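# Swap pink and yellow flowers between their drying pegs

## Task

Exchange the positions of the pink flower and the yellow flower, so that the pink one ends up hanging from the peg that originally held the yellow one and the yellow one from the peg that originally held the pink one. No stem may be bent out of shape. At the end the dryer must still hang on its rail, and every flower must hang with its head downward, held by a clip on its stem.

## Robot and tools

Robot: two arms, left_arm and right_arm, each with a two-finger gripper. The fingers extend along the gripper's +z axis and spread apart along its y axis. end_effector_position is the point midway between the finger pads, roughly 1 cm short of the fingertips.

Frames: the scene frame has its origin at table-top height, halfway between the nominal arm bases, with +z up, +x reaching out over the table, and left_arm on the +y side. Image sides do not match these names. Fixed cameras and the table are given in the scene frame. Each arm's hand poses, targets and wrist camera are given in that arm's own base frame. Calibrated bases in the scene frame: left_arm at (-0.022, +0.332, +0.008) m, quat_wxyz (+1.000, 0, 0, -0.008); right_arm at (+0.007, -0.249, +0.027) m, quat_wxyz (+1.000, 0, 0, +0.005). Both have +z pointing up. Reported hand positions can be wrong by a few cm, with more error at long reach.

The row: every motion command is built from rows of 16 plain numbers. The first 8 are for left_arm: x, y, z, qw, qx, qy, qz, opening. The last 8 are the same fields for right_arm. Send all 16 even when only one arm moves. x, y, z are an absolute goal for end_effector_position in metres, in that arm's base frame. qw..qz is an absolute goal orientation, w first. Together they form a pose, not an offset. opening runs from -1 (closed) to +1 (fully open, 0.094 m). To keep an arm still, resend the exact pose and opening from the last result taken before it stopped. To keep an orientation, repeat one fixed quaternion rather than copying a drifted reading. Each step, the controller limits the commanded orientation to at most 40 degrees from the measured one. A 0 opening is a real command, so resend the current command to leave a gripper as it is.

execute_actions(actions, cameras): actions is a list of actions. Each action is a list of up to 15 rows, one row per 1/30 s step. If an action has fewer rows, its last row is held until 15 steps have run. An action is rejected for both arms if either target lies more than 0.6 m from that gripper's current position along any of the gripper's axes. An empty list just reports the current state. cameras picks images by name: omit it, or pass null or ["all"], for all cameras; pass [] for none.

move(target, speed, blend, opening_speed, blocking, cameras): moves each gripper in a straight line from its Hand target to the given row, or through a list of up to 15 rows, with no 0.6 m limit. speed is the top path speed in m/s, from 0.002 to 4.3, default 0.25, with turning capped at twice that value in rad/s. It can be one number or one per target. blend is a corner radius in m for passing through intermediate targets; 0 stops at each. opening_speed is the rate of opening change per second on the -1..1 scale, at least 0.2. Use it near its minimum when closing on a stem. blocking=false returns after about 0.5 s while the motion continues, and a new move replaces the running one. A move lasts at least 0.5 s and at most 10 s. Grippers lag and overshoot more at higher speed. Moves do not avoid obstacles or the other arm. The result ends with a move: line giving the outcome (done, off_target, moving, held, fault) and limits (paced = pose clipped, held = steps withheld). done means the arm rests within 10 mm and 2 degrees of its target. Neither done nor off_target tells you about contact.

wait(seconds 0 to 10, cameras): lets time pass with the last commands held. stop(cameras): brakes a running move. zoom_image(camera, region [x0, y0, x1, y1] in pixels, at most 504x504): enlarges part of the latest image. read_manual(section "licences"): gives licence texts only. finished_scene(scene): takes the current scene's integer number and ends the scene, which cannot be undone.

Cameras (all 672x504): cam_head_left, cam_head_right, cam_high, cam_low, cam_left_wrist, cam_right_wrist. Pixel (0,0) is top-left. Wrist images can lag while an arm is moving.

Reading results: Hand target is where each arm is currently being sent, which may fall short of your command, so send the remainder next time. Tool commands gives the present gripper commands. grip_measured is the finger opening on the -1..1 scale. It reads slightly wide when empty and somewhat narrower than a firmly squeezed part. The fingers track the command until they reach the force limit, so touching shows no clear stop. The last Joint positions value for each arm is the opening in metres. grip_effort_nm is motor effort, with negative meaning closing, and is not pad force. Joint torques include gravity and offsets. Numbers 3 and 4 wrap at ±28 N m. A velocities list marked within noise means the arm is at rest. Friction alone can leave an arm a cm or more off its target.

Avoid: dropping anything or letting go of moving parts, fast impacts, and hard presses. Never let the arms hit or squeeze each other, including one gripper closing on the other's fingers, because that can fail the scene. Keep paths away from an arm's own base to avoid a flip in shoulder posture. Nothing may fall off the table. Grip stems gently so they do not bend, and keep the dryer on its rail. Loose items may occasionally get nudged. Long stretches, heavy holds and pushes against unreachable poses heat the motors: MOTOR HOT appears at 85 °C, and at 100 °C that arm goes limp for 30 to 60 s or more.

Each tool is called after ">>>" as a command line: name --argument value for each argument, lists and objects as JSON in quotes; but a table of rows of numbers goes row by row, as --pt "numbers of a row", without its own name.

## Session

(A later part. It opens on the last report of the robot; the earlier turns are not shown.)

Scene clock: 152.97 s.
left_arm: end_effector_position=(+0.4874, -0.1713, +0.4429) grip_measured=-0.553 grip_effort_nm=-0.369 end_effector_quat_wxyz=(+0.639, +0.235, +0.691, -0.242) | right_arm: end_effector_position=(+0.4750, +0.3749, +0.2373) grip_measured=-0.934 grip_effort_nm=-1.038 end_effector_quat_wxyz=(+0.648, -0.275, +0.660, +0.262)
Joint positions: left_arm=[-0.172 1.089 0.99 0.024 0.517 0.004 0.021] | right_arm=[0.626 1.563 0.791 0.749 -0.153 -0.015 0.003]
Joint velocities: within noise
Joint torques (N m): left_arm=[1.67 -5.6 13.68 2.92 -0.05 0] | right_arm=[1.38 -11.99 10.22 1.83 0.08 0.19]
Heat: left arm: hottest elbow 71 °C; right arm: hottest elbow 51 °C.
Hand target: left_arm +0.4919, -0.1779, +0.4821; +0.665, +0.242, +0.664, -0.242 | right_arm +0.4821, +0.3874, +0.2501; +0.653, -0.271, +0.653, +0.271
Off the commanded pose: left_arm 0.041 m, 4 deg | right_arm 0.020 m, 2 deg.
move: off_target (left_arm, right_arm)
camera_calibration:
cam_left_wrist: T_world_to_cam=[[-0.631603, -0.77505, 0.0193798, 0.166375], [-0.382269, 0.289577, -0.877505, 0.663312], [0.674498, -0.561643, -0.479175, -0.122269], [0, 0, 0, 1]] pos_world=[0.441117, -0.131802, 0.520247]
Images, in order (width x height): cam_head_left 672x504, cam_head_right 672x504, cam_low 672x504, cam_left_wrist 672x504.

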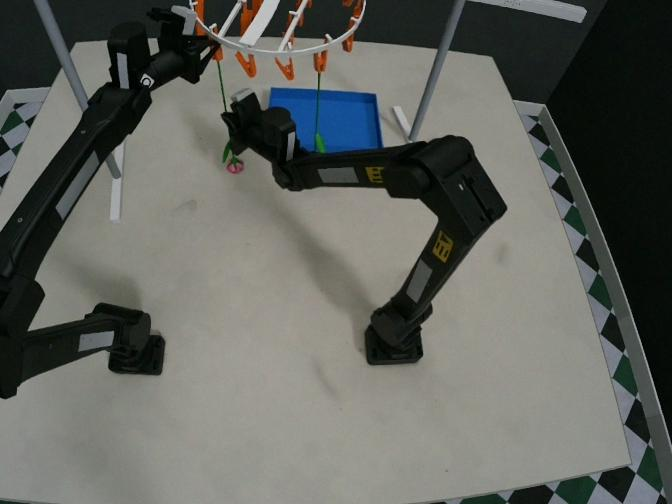

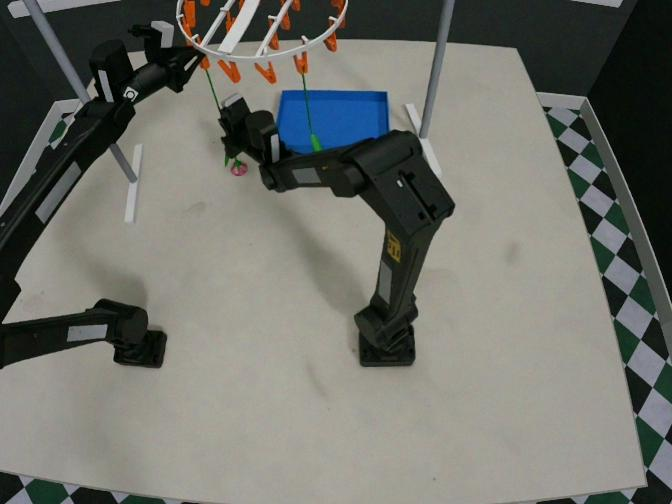

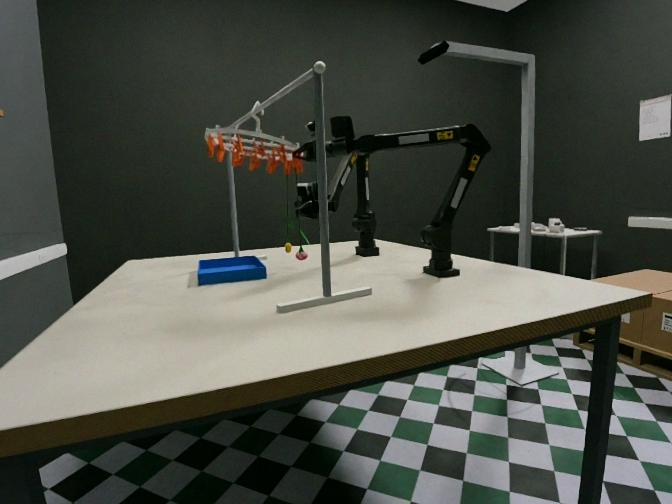

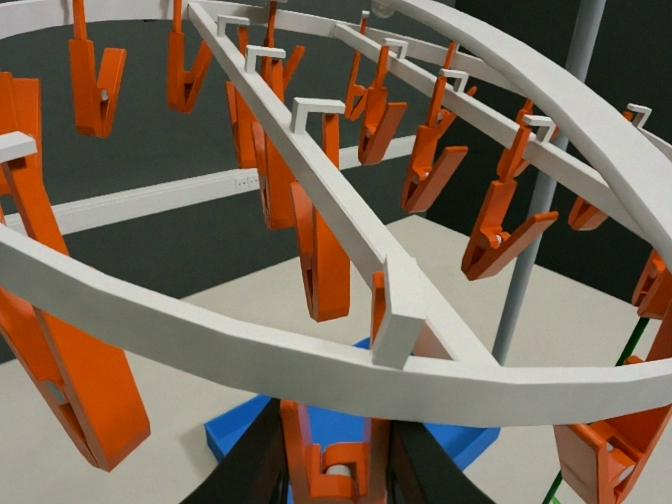

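>>> move --target '[0.495,-0.179,0.483,0.6645,0.2418,0.6645,-0.2418,-0.61,0.483,0.388,0.25,0.653,-0.271,0.653,0.271,-0.97]' --speed 0.04 --opening_speed 0.2 --cameras '["cam_left_wrist","cam_head_left","cam_head_right","cam_low"]'

>>> zoom_image --camera "cam_left_wrist" --region '[200, 250, 452, 502]'

>>> zoom_image --camera "cam_head_right" --region '[180, 35, 220, 75]'

>>> zoom_image --camera "cam_low" --region '[270, 140, 310, 180]'

Scene clock: 157.70 s.
left_arm: end_effector_position=(+0.4875, -0.1713, +0.4429) grip_measured=-0.590 grip_effort_nm=-1.057 end_effector_quat_wxyz=(+0.639, +0.235, +0.691, -0.242) | right_arm: end_effector_position=(+0.4750, +0.3749, +0.2371) grip_measured=-0.934 grip_effort_nm=-1.028 end_effector_quat_wxyz=(+0.648, -0.275, +0.660, +0.262)
Joint positions: left_arm=[-0.172 1.089 0.99 0.024 0.517 0.004 0.019] | right_arm=[0.626 1.564 0.791 0.749 -0.153 -0.015 0.003]
Joint velocities: within noise
Joint torques (N m): left_arm=[1.73 -5.6 13.67 2.92 -0.04 0] | right_arm=[1.55 -11.99 10.21 1.83 0.09 0.17]
Heat: left arm: hottest elbow 70 °C; right arm: hottest elbow 51 °C.
Hand target: left_arm +0.4920, -0.1778, +0.4820; +0.665, +0.242, +0.664, -0.242 | right_arm +0.4821, +0.3874, +0.2500; +0.653, -0.271, +0.653, +0.271
Off the commanded pose: left_arm 0.041 m, 4 deg | right_arm 0.020 m, 2 deg.
move: off_target (left_arm, right_arm)
camera_calibration:
cam_left_wrist: T_world_to_cam=[[-0.631307, -0.775292, 0.0193351, 0.166298], [-0.382368, 0.289471, -0.877497, 0.663375], [0.67472, -0.561363, -0.479192, -0.122389], [0, 0, 0, 1]] pos_world=[0.441217, -0.131803, 0.520247]
Images, in order (width x height): cam_head_left 672x504, cam_head_right 672x504, cam_low 672x504, cam_left_wrist 672x504.

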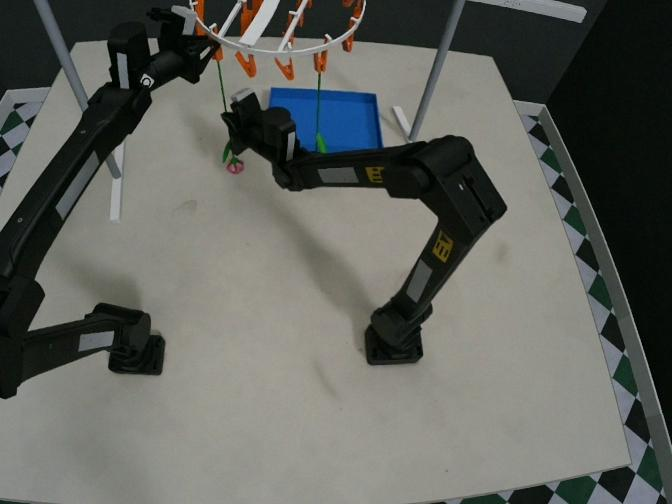

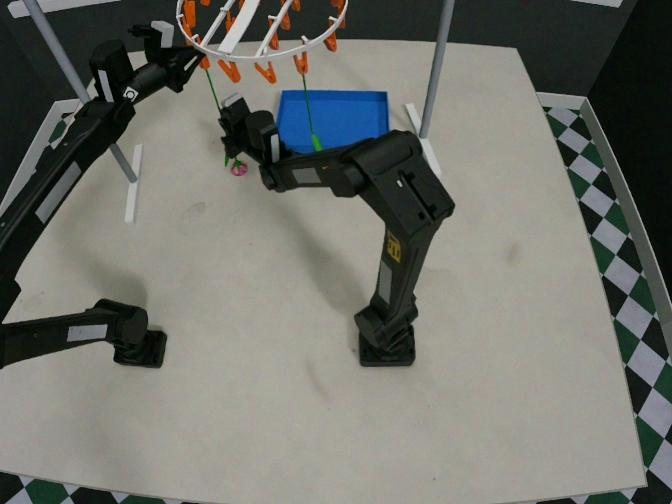

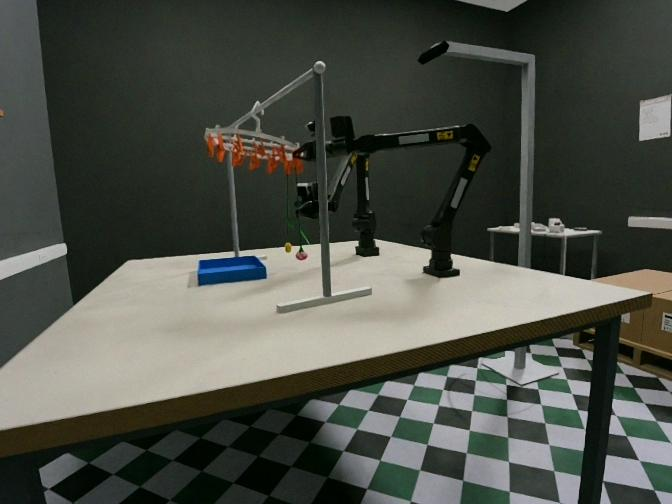

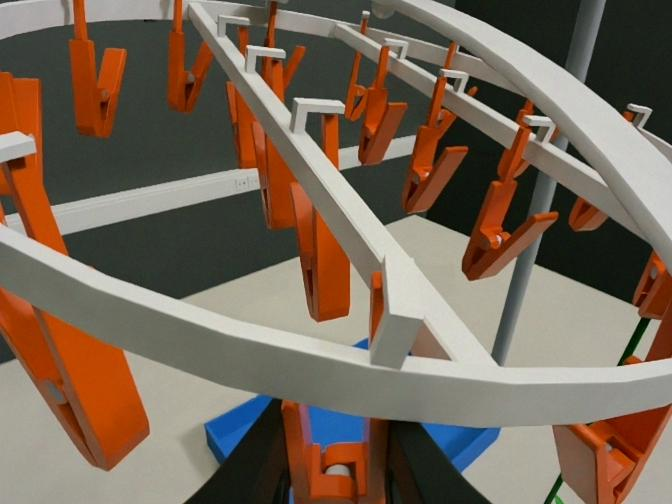

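Scaled by 2.000 from the camera's 672x504 image, which has a finer 960x720 frame.

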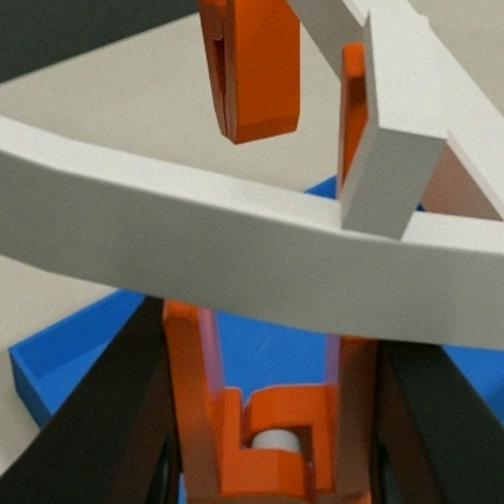

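Scaled by 12.600 from the camera's 672x504 image, which has a finer 960x720 frame.

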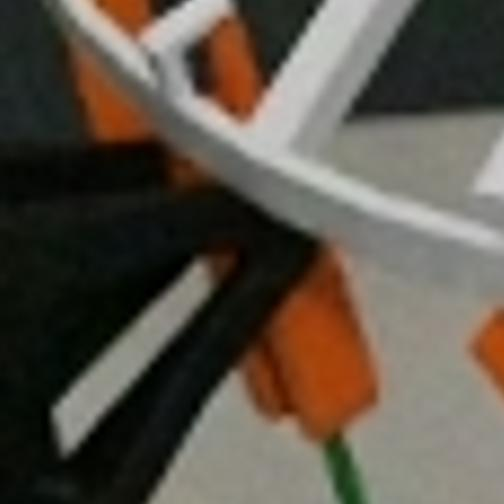

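Scaled by 12.600 from the camera's 672x504 image, which has a finer 960x720 frame.

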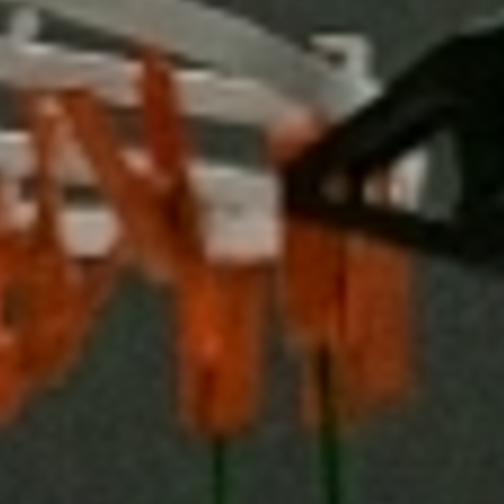

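>>> move --target '[0.495,-0.179,0.483,0.6645,0.2418,0.6645,-0.2418,-0.61,0.480,0.385,0.215,0.653,-0.271,0.653,0.271,-0.97]' --speed 0.04 --cameras '["cam_left_wrist","cam_head_left","cam_head_right","cam_low"]'

>>> zoom_image --camera "cam_head_right" --region '[180, 35, 240, 95]'

>>> zoom_image --camera "cam_low" --region '[270, 140, 330, 200]'

Scene clock: 161.60 s.
left_arm: end_effector_position=(+0.4875, -0.1713, +0.4429) grip_measured=-0.590 grip_effort_nm=-1.067 end_effector_quat_wxyz=(+0.639, +0.235, +0.691, -0.242) | right_arm: end_effector_position=(+0.4809, +0.3792, +0.2157) grip_measured=-0.934 grip_effort_nm=-1.038 end_effector_quat_wxyz=(+0.652, -0.274, +0.656, +0.263)
Joint positions: left_arm=[-0.172 1.089 0.99 0.024 0.517 0.004 0.019] | right_arm=[0.626 1.636 0.791 0.833 -0.153 -0.015 0.003]
Joint velocities: within noise
Joint torques (N m): left_arm=[1.79 -5.54 13.65 2.93 -0.04 0.01] | right_arm=[1.32 -12.86 7.04 2.81 0.03 0.18]
Heat: left arm: hottest elbow 70 °C; right arm: hottest elbow 51 °C.
Hand target: left_arm +0.4920, -0.1778, +0.4820; +0.665, +0.242, +0.664, -0.242 | right_arm +0.4799, +0.3849, +0.2149; +0.653, -0.271, +0.653, +0.271
Off the commanded pose: left_arm 0.041 m, 4 deg | right_arm 0.006 m, 1 deg.
move: off_target (left_arm)
camera_calibration:
cam_left_wrist: T_world_to_cam=[[-0.631307, -0.775292, 0.0193351, 0.166298], [-0.382368, 0.289471, -0.877497, 0.663375], [0.67472, -0.561363, -0.479192, -0.122389], [0, 0, 0, 1]] pos_world=[0.441217, -0.131803, 0.520247]
Images, in order (width x height): cam_head_left 672x504, cam_head_right 672x504, cam_low 672x504, cam_left_wrist 672x504.

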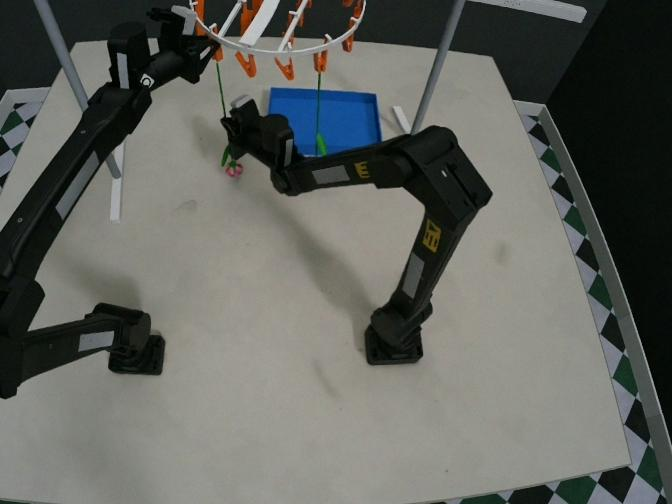

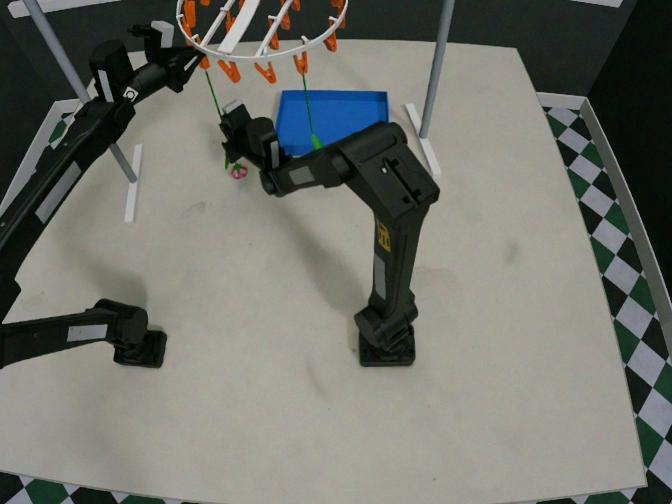

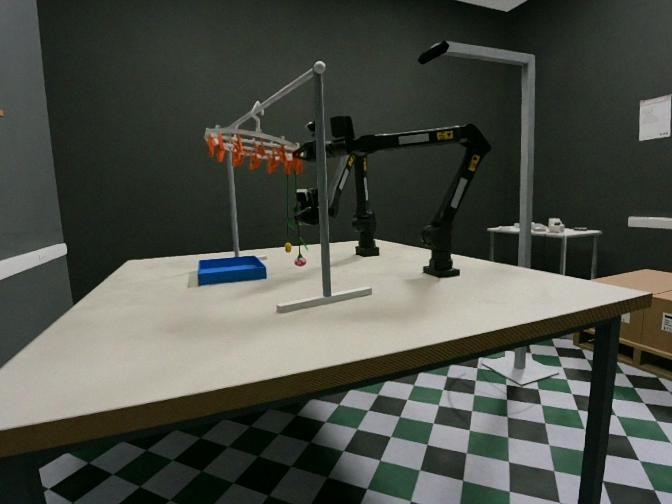

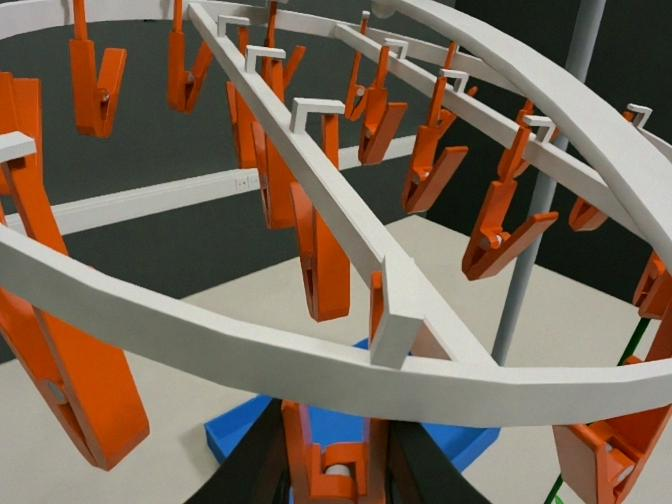

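Scaled by 8.400 from the camera's 672x504 image, which has a finer 960x720 frame.

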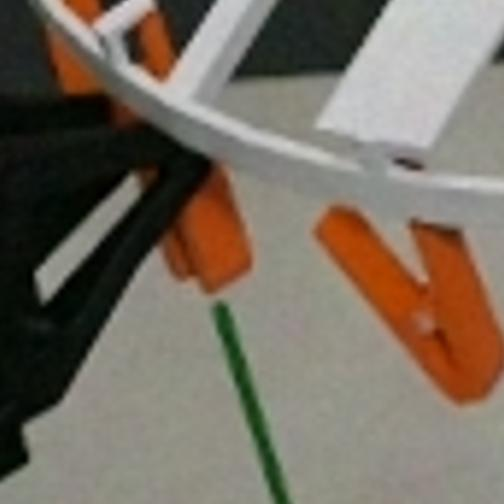

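Scaled by 8.400 from the camera's 672x504 image, which has a finer 960x720 frame.

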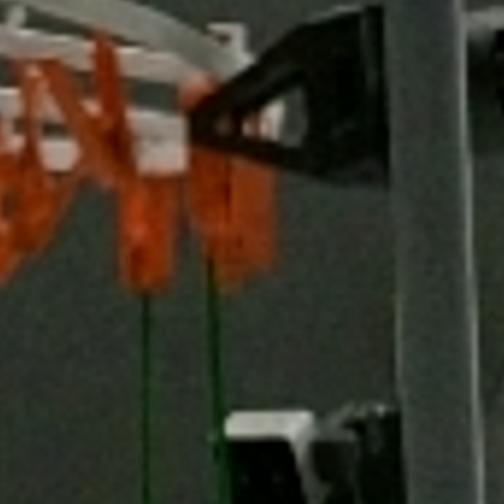

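>>> move --pt "0.495 -0.179 0.483 0.6645 0.2418 0.6645 -0.2418 -0.61 0.478 0.383 0.202 0.653 -0.271 0.653 0.271 -0.97" --pt "0.495 -0.179 0.483 0.6645 0.2418 0.6645 -0.2418 -0.61 0.36 0.265 0.205 0.653 -0.271 0.653 0.271 -0.97" --speed '[0.05,0.08]'

Scene clock: 172.90 s.
left_arm: end_effector_position=(+0.4875, -0.1713, +0.4429) grip_measured=-0.590 grip_effort_nm=-1.067 end_effector_quat_wxyz=(+0.639, +0.235, +0.691, -0.242) | right_arm: end_effector_position=(+0.3605, +0.2703, +0.2051) grip_measured=-0.934 grip_effort_nm=-1.038 end_effector_quat_wxyz=(+0.654, -0.278, +0.650, +0.269)
Joint positions: left_arm=[-0.172 1.089 0.99 0.024 0.517 0.004 0.019] | right_arm=[0.553 1.288 0.351 0.935 -0.242 -0.015 0.003]
Joint velocities: within noise
Joint torques (N m): left_arm=[1.67 -5.54 13.67 2.93 -0.04 0.01] | right_arm=[-0.26 -6.89 5.41 2.07 -0.1 0.17]
Heat: left arm: hottest elbow 70 °C; right arm: hottest elbow 49 °C.
Hand target: left_arm +0.4920, -0.1778, +0.4820; +0.665, +0.242, +0.664, -0.242 | right_arm +0.3600, +0.2651, +0.2050; +0.653, -0.271, +0.653, +0.271
Off the commanded pose: left_arm 0.041 m, 4 deg | right_arm 0.005 m, 1 deg.
move: off_target (left_arm)
camera_calibration:
cam_left_wrist: T_world_to_cam=[[-0.631307, -0.775292, 0.0193351, 0.166298], [-0.382368, 0.289471, -0.877497, 0.663375], [0.67472, -0.561363, -0.479192, -0.122389], [0, 0, 0, 1]] pos_world=[0.441217, -0.131803, 0.520247]
cam_right_wrist: T_world_to_cam=[[0.717401, -0.696272, 0.023262, -0.0762294], [-0.274889, -0.313597, -0.908896, 0.411481], [0.640134, 0.645649, -0.416373, -0.232978], [0, 0, 0, 1]] pos_world=[0.316936, 0.226385, 0.278762]

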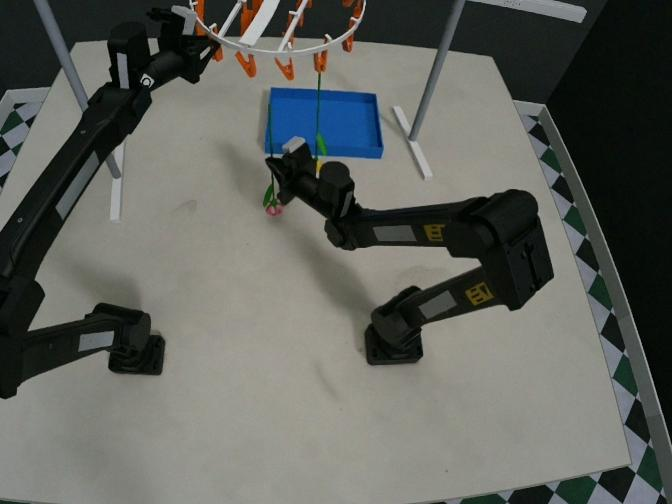

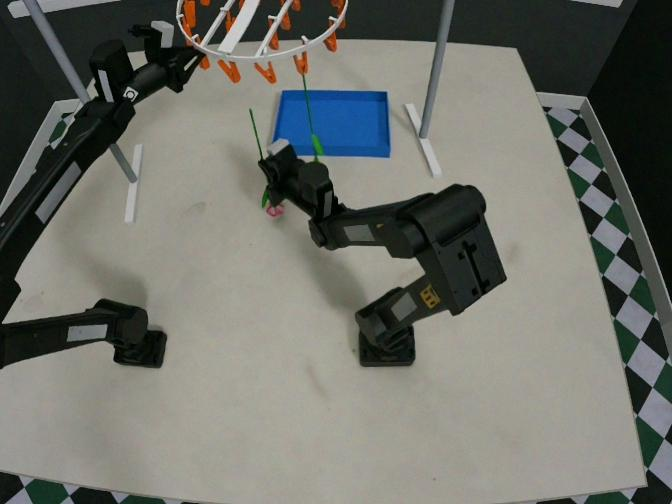

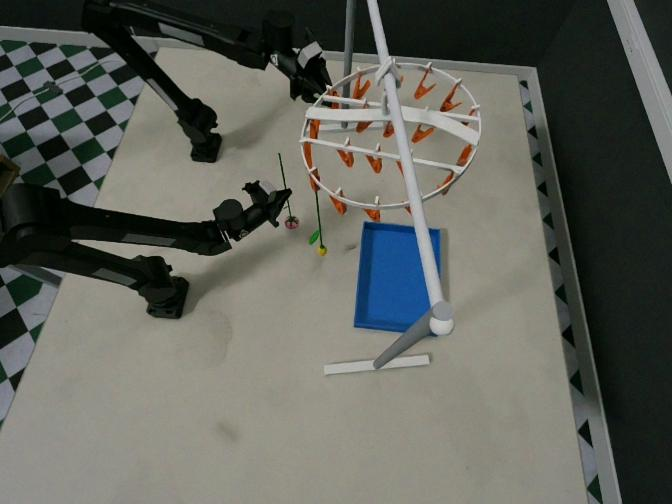

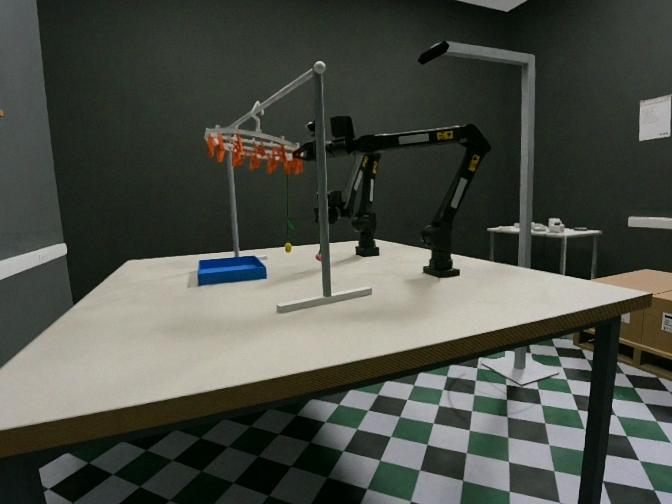

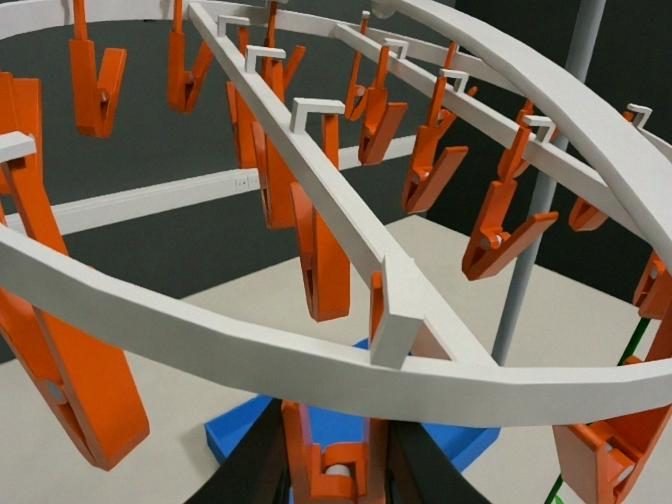

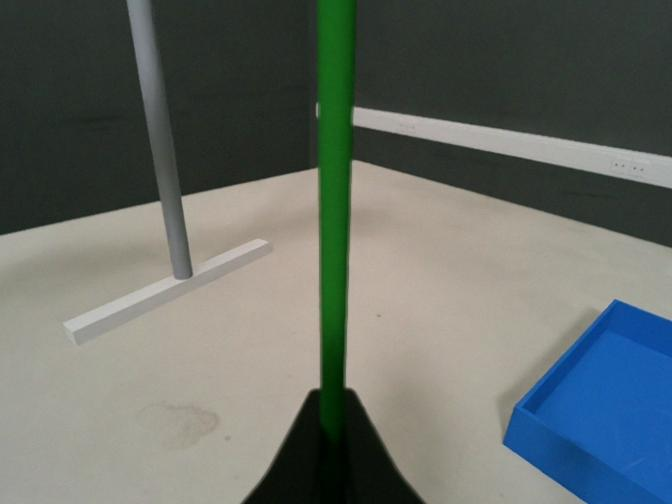

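>>> move --pt "0.495 -0.179 0.483 0.6645 0.2418 0.6645 -0.2418 0.0 0.29 0.25 0.28 0.7071 0.0 0.7071 0.0 -0.97" --pt "0.408 -0.106 0.478 0.6645 0.2418 0.6645 -0.2418 0.0 0.28 0.25 0.28 0.7071 0.0 0.7071 0.0 -0.97" --pt "0.30 -0.02 0.40 0.6645 0.2418 0.6645 -0.2418 0.0 0.27 0.25 0.28 0.383 0.0 0.924 0.0 -0.97" --speed 0.1 --opening_speed 0.4

Scene clock: 189.47 s.
left_arm: end_effector_position=(+0.3024, -0.0221, +0.3967) grip_measured=-0.002 grip_effort_nm=0.056 end_effector_quat_wxyz=(+0.660, +0.242, +0.666, -0.247) | right_arm: end_effector_position=(+0.2605, +0.2404, +0.2557) grip_measured=-0.934 grip_effort_nm=-1.028 end_effector_quat_wxyz=(+0.374, -0.019, +0.927, -0.018)
Joint positions: left_arm=[0.483 0.562 0.586 -0.038 1.19 0.004 0.047] | right_arm=[1.047 0.989 0.89 -1.041 0.657 0.857 0.003]
Joint velocities: within noise
Joint torques (N m): left_arm=[3.43 -0.62 8.84 1.87 0.14 0.02] | right_arm=[-0.21 -3.66 13.01 0.7 0.34 0.19]
Heat: left arm: hottest elbow 69 °C; right arm: hottest elbow 48 °C.
Hand target: left_arm +0.3001, -0.0201, +0.3999; +0.664, +0.242, +0.665, -0.242 | right_arm +0.2693, +0.2491, +0.2799; +0.383, +0.000, +0.924, +0.000
Off the commanded pose: left_arm 0.005 m, 1 deg | right_arm 0.028 m, 3 deg.
move: off_target (right_arm)
camera_calibration:
cam_left_wrist: T_world_to_cam=[[-0.645339, -0.763887, -0.00379301, 0.179704], [-0.323142, 0.277486, -0.904755, 0.501424], [0.692183, -0.582648, -0.425916, 0.0372437], [0, 0, 0, 1]] pos_world=[0.252221, 0.0198352, 0.47021]
cam_right_wrist: T_world_to_cam=[[0.0322517, -0.998249, 0.0495955, 0.217743], [-0.942492, -0.0468914, -0.330924, 0.382601], [0.33267, -0.0360705, -0.942353, 0.249868], [0, 0, 0, 1]] pos_world=[0.270452, 0.244315, 0.351276]

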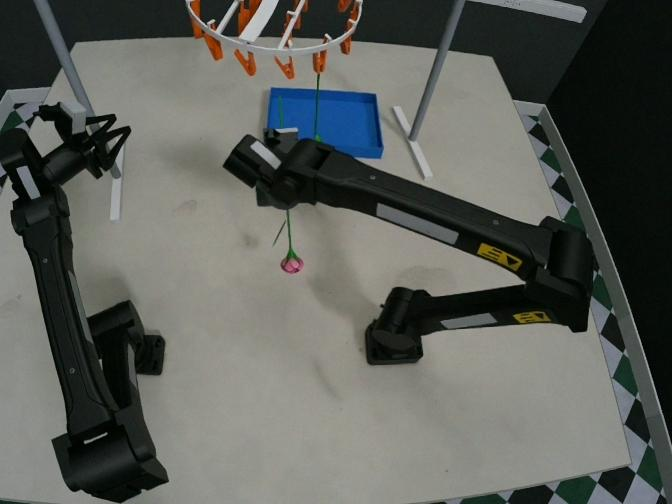

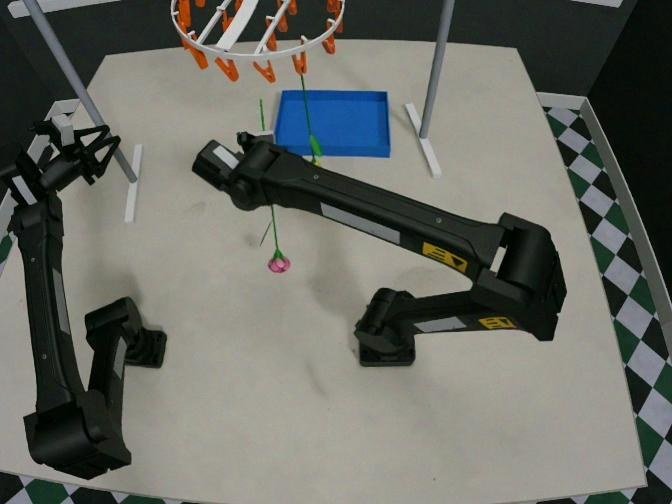

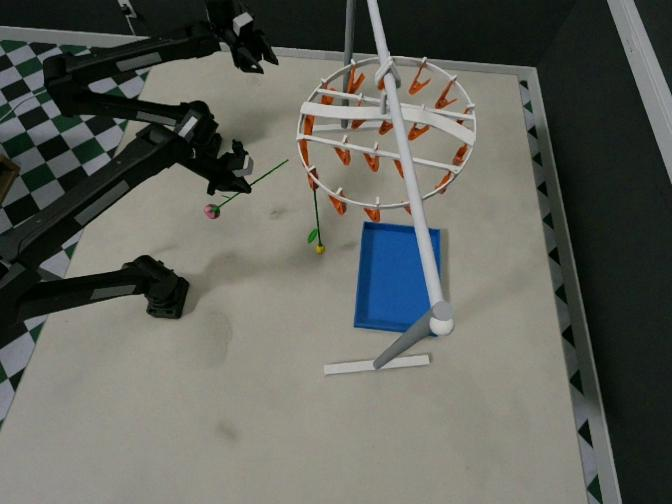

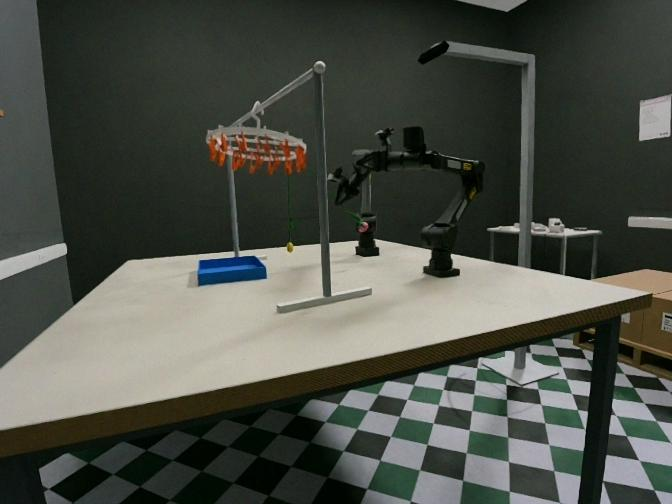

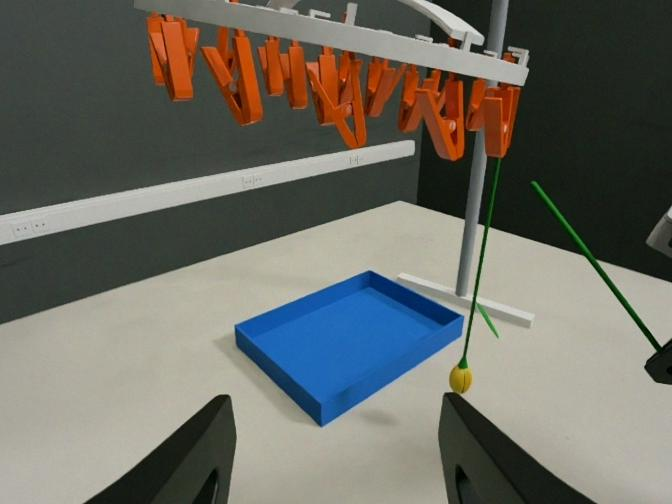

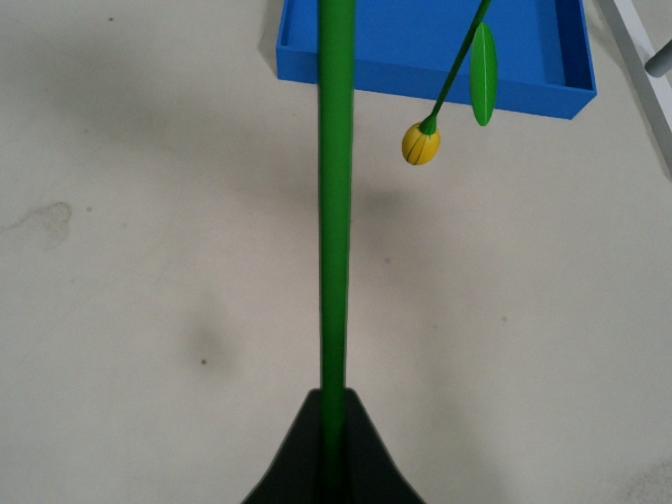

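>>> move --pt "0.29 0.01 0.40 0.6645 0.2418 0.6645 -0.2418 0.0 0.27 0.25 0.20 0.0 0.0 1.0 0.0 -0.97" --pt "0.28 0.03 0.40 0.6645 0.2418 0.6645 -0.2418 0.0 0.27 0.25 0.06 0.0 0.0 1.0 0.0 -0.97" --speed 0.1

Scene clock: 197.33 s.
left_arm: end_effector_position=(+0.2786, +0.0251, +0.3922) grip_measured=-0.002 grip_effort_nm=0.056 end_effector_quat_wxyz=(+0.658, +0.234, +0.669, -0.255) | right_arm: end_effector_position=(+0.2686, +0.2532, +0.0657) grip_measured=-0.934 grip_effort_nm=-1.033 end_effector_quat_wxyz=(+0.003, +0.003, +1.000, +0.001)
Joint positions: left_arm=[0.748 0.592 0.586 -0.032 1.455 0.004 0.047] | right_arm=[0.758 1.451 0.89 -1.003 0.003 0.764 0.003]
Joint velocities: within noise
Joint torques (N m): left_arm=[3.43 0.56 9.77 2.4 0.16 0.14] | right_arm=[-0.09 -9.7 6.3 0.68 -0.04 -0.11]
Heat: left arm: hottest elbow 68 °C; right arm: hottest elbow 49 °C.
Hand target: left_arm +0.2799, +0.0299, +0.3999; +0.664, +0.242, +0.665, -0.241 | right_arm +0.2698, +0.2500, +0.0601; +0.000, +0.000, +1.000, +0.000
Off the commanded pose: left_arm 0.009 m, 2 deg | right_arm 0.007 m, 1 deg.
move: done
camera_calibration:
cam_left_wrist: T_world_to_cam=[[-0.645203, -0.763762, 0.019538, 0.191182], [-0.336086, 0.260764, -0.905013, 0.48072], [0.686119, -0.590483, -0.424935, 0.080734], [0, 0, 0, 1]] pos_world=[0.229522, 0.0683355, 0.46563]
cam_right_wrist: T_world_to_cam=[[0.00319317, -0.999959, -0.00851129, 0.251815], [-0.912395, -0.00639703, 0.409261, 0.260995], [-0.409298, 0.00645882, -0.912378, 0.255112], [0, 0, 0, 1]] pos_world=[0.341744, 0.251827, 0.128086]

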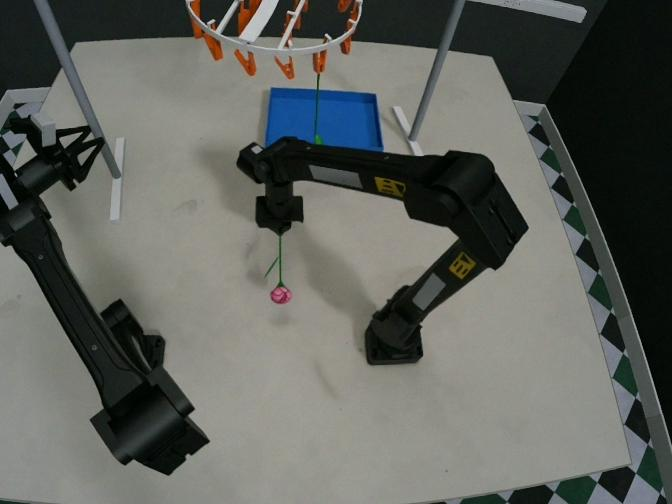

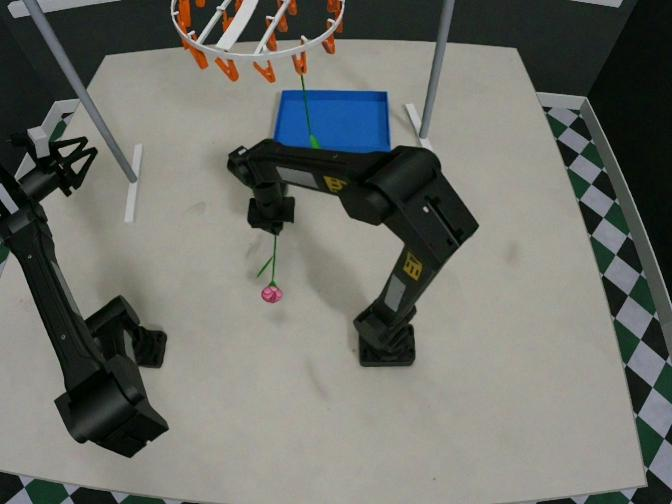

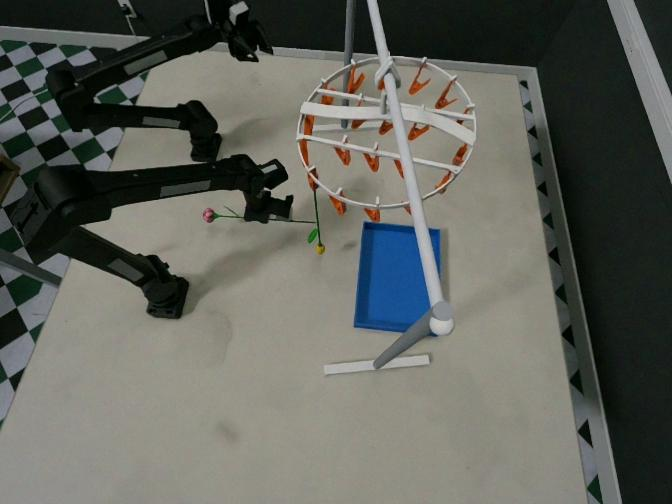

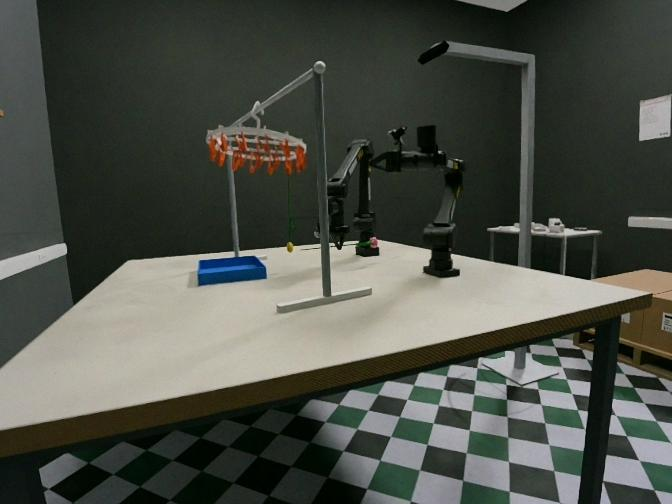

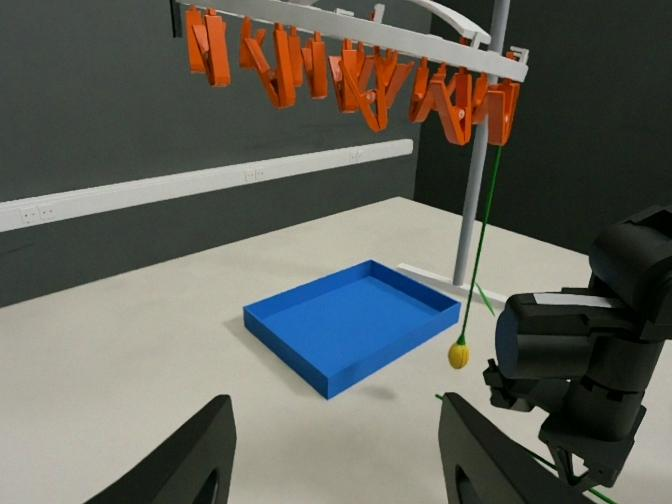

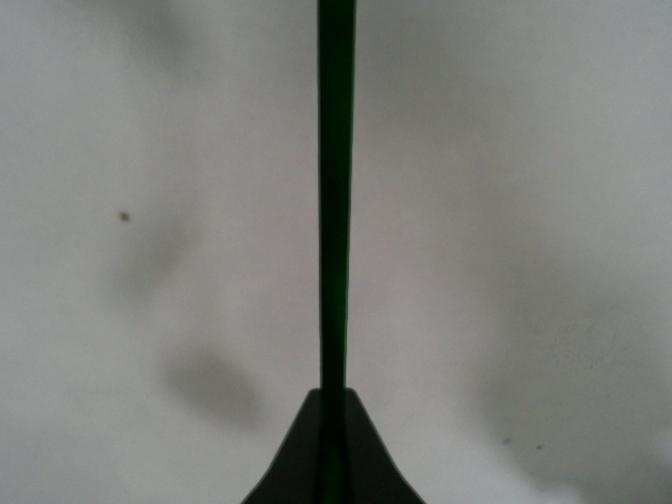

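>>> move --pt "0.28 0.03 0.40 0.6645 0.2418 0.6645 -0.2418 0.0 0.27 0.25 0.006 0.0 0.0 1.0 0.0 -0.97" --speed 0.05

>>> zoom_image --camera "cam_low" --region '[290, 200, 420, 280]'

Scene clock: 201.47 s.
left_arm: end_effector_position=(+0.2786, +0.0250, +0.3922) grip_measured=-0.002 grip_effort_nm=0.056 end_effector_quat_wxyz=(+0.658, +0.235, +0.669, -0.255) | right_arm: end_effector_position=(+0.2699, +0.2544, +0.0126) grip_measured=-0.934 grip_effort_nm=-1.033 end_effector_quat_wxyz=(+0.005, +0.003, +1.000, +0.003)
Joint positions: left_arm=[0.748 0.592 0.586 -0.031 1.455 0.005 0.047] | right_arm=[0.758 1.549 0.828 -0.839 0.003 0.764 0.003]
Joint velocities: within noise
Joint torques (N m): left_arm=[3.43 0.73 9.78 2.32 0.16 0.12] | right_arm=[-0.15 -9.99 5.41 0.64 -0.05 -0.11]
Heat: left arm: hottest elbow 68 °C; right arm: hottest elbow 48 °C.
Hand target: left_arm +0.2799, +0.0298, +0.3999; +0.664, +0.242, +0.665, -0.242 | right_arm +0.2699, +0.2501, +0.0062; +0.000, +0.000, +1.000, +0.000
Off the commanded pose: left_arm 0.009 m, 2 deg | right_arm 0.008 m, 1 deg.
move: done
camera_calibration:
cam_left_wrist: T_world_to_cam=[[-0.645499, -0.763548, 0.0180695, 0.191779], [-0.335049, 0.26183, -0.90509, 0.480436], [0.686348, -0.590288, -0.424837, 0.0806319], [0, 0, 0, 1]] pos_world=[0.229422, 0.0682362, 0.465628]
cam_right_wrist: T_world_to_cam=[[0.00322532, -0.999935, -0.0109199, 0.252528], [-0.913379, -0.00739128, 0.407043, 0.284414], [-0.407097, 0.00866114, -0.913344, 0.20605], [0, 0, 0, 1]] pos_world=[0.342845, 0.252829, 0.0751834]

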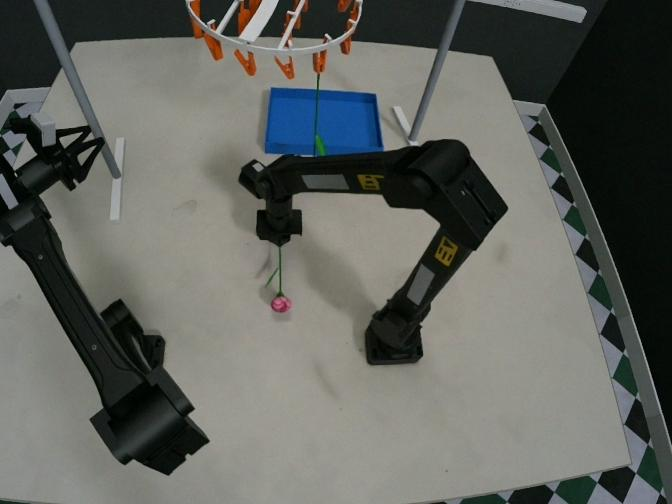

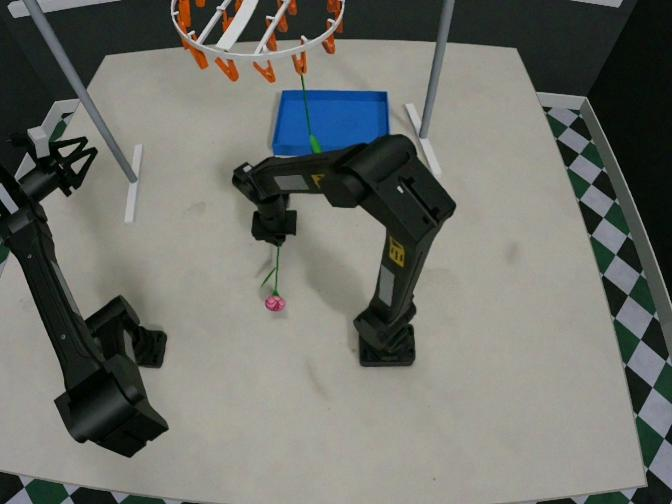

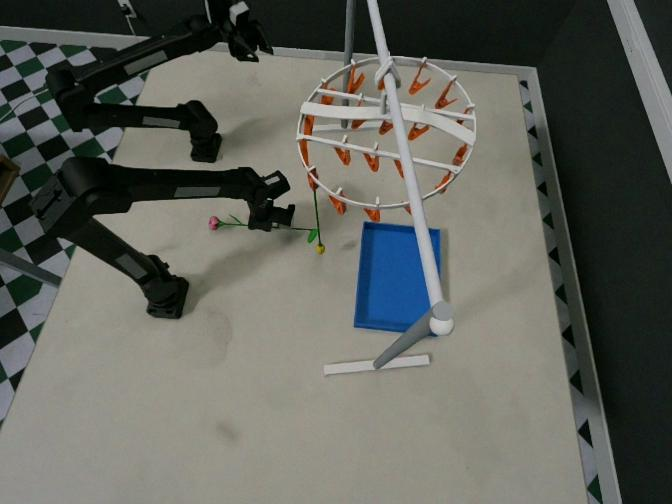

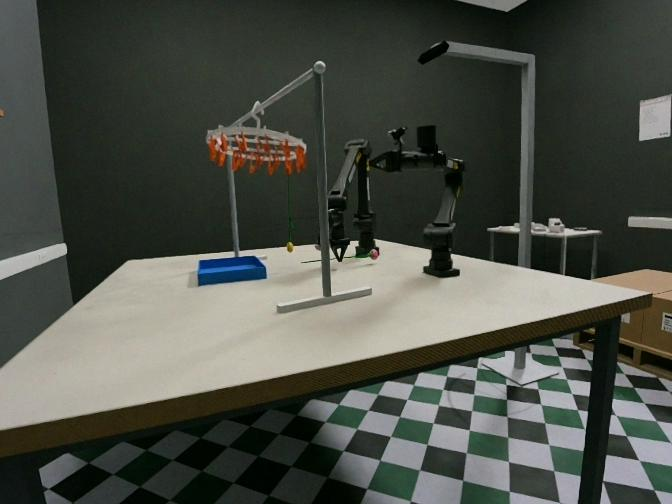

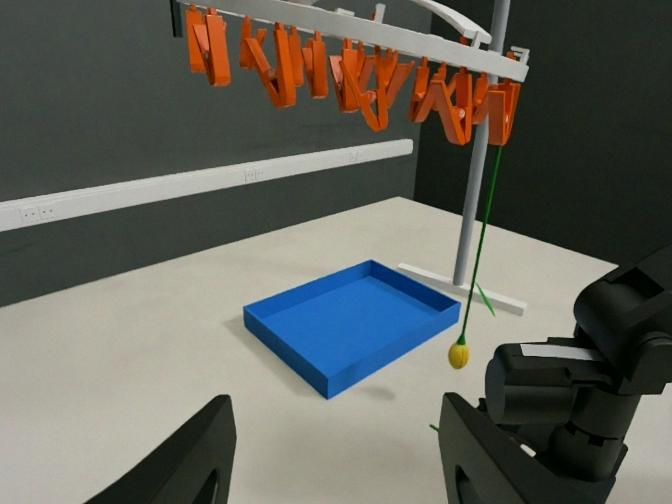

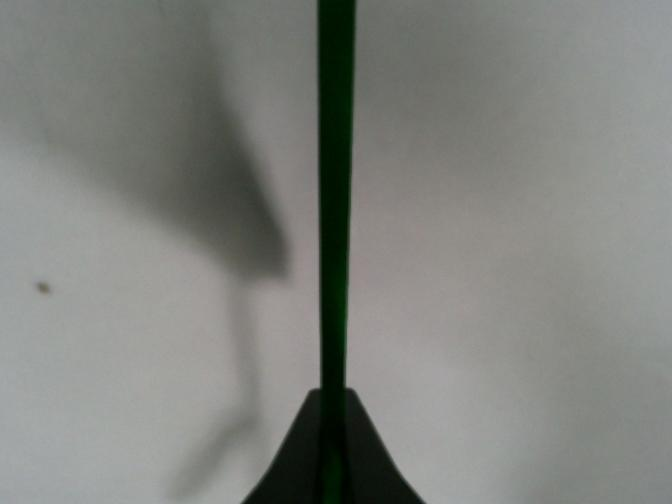

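Scaled by 3.877 from the camera's 672x504 image, which has a finer 960x720 frame.

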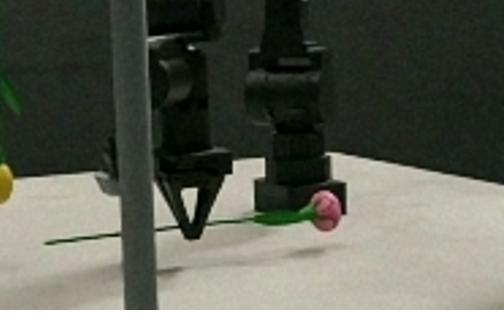

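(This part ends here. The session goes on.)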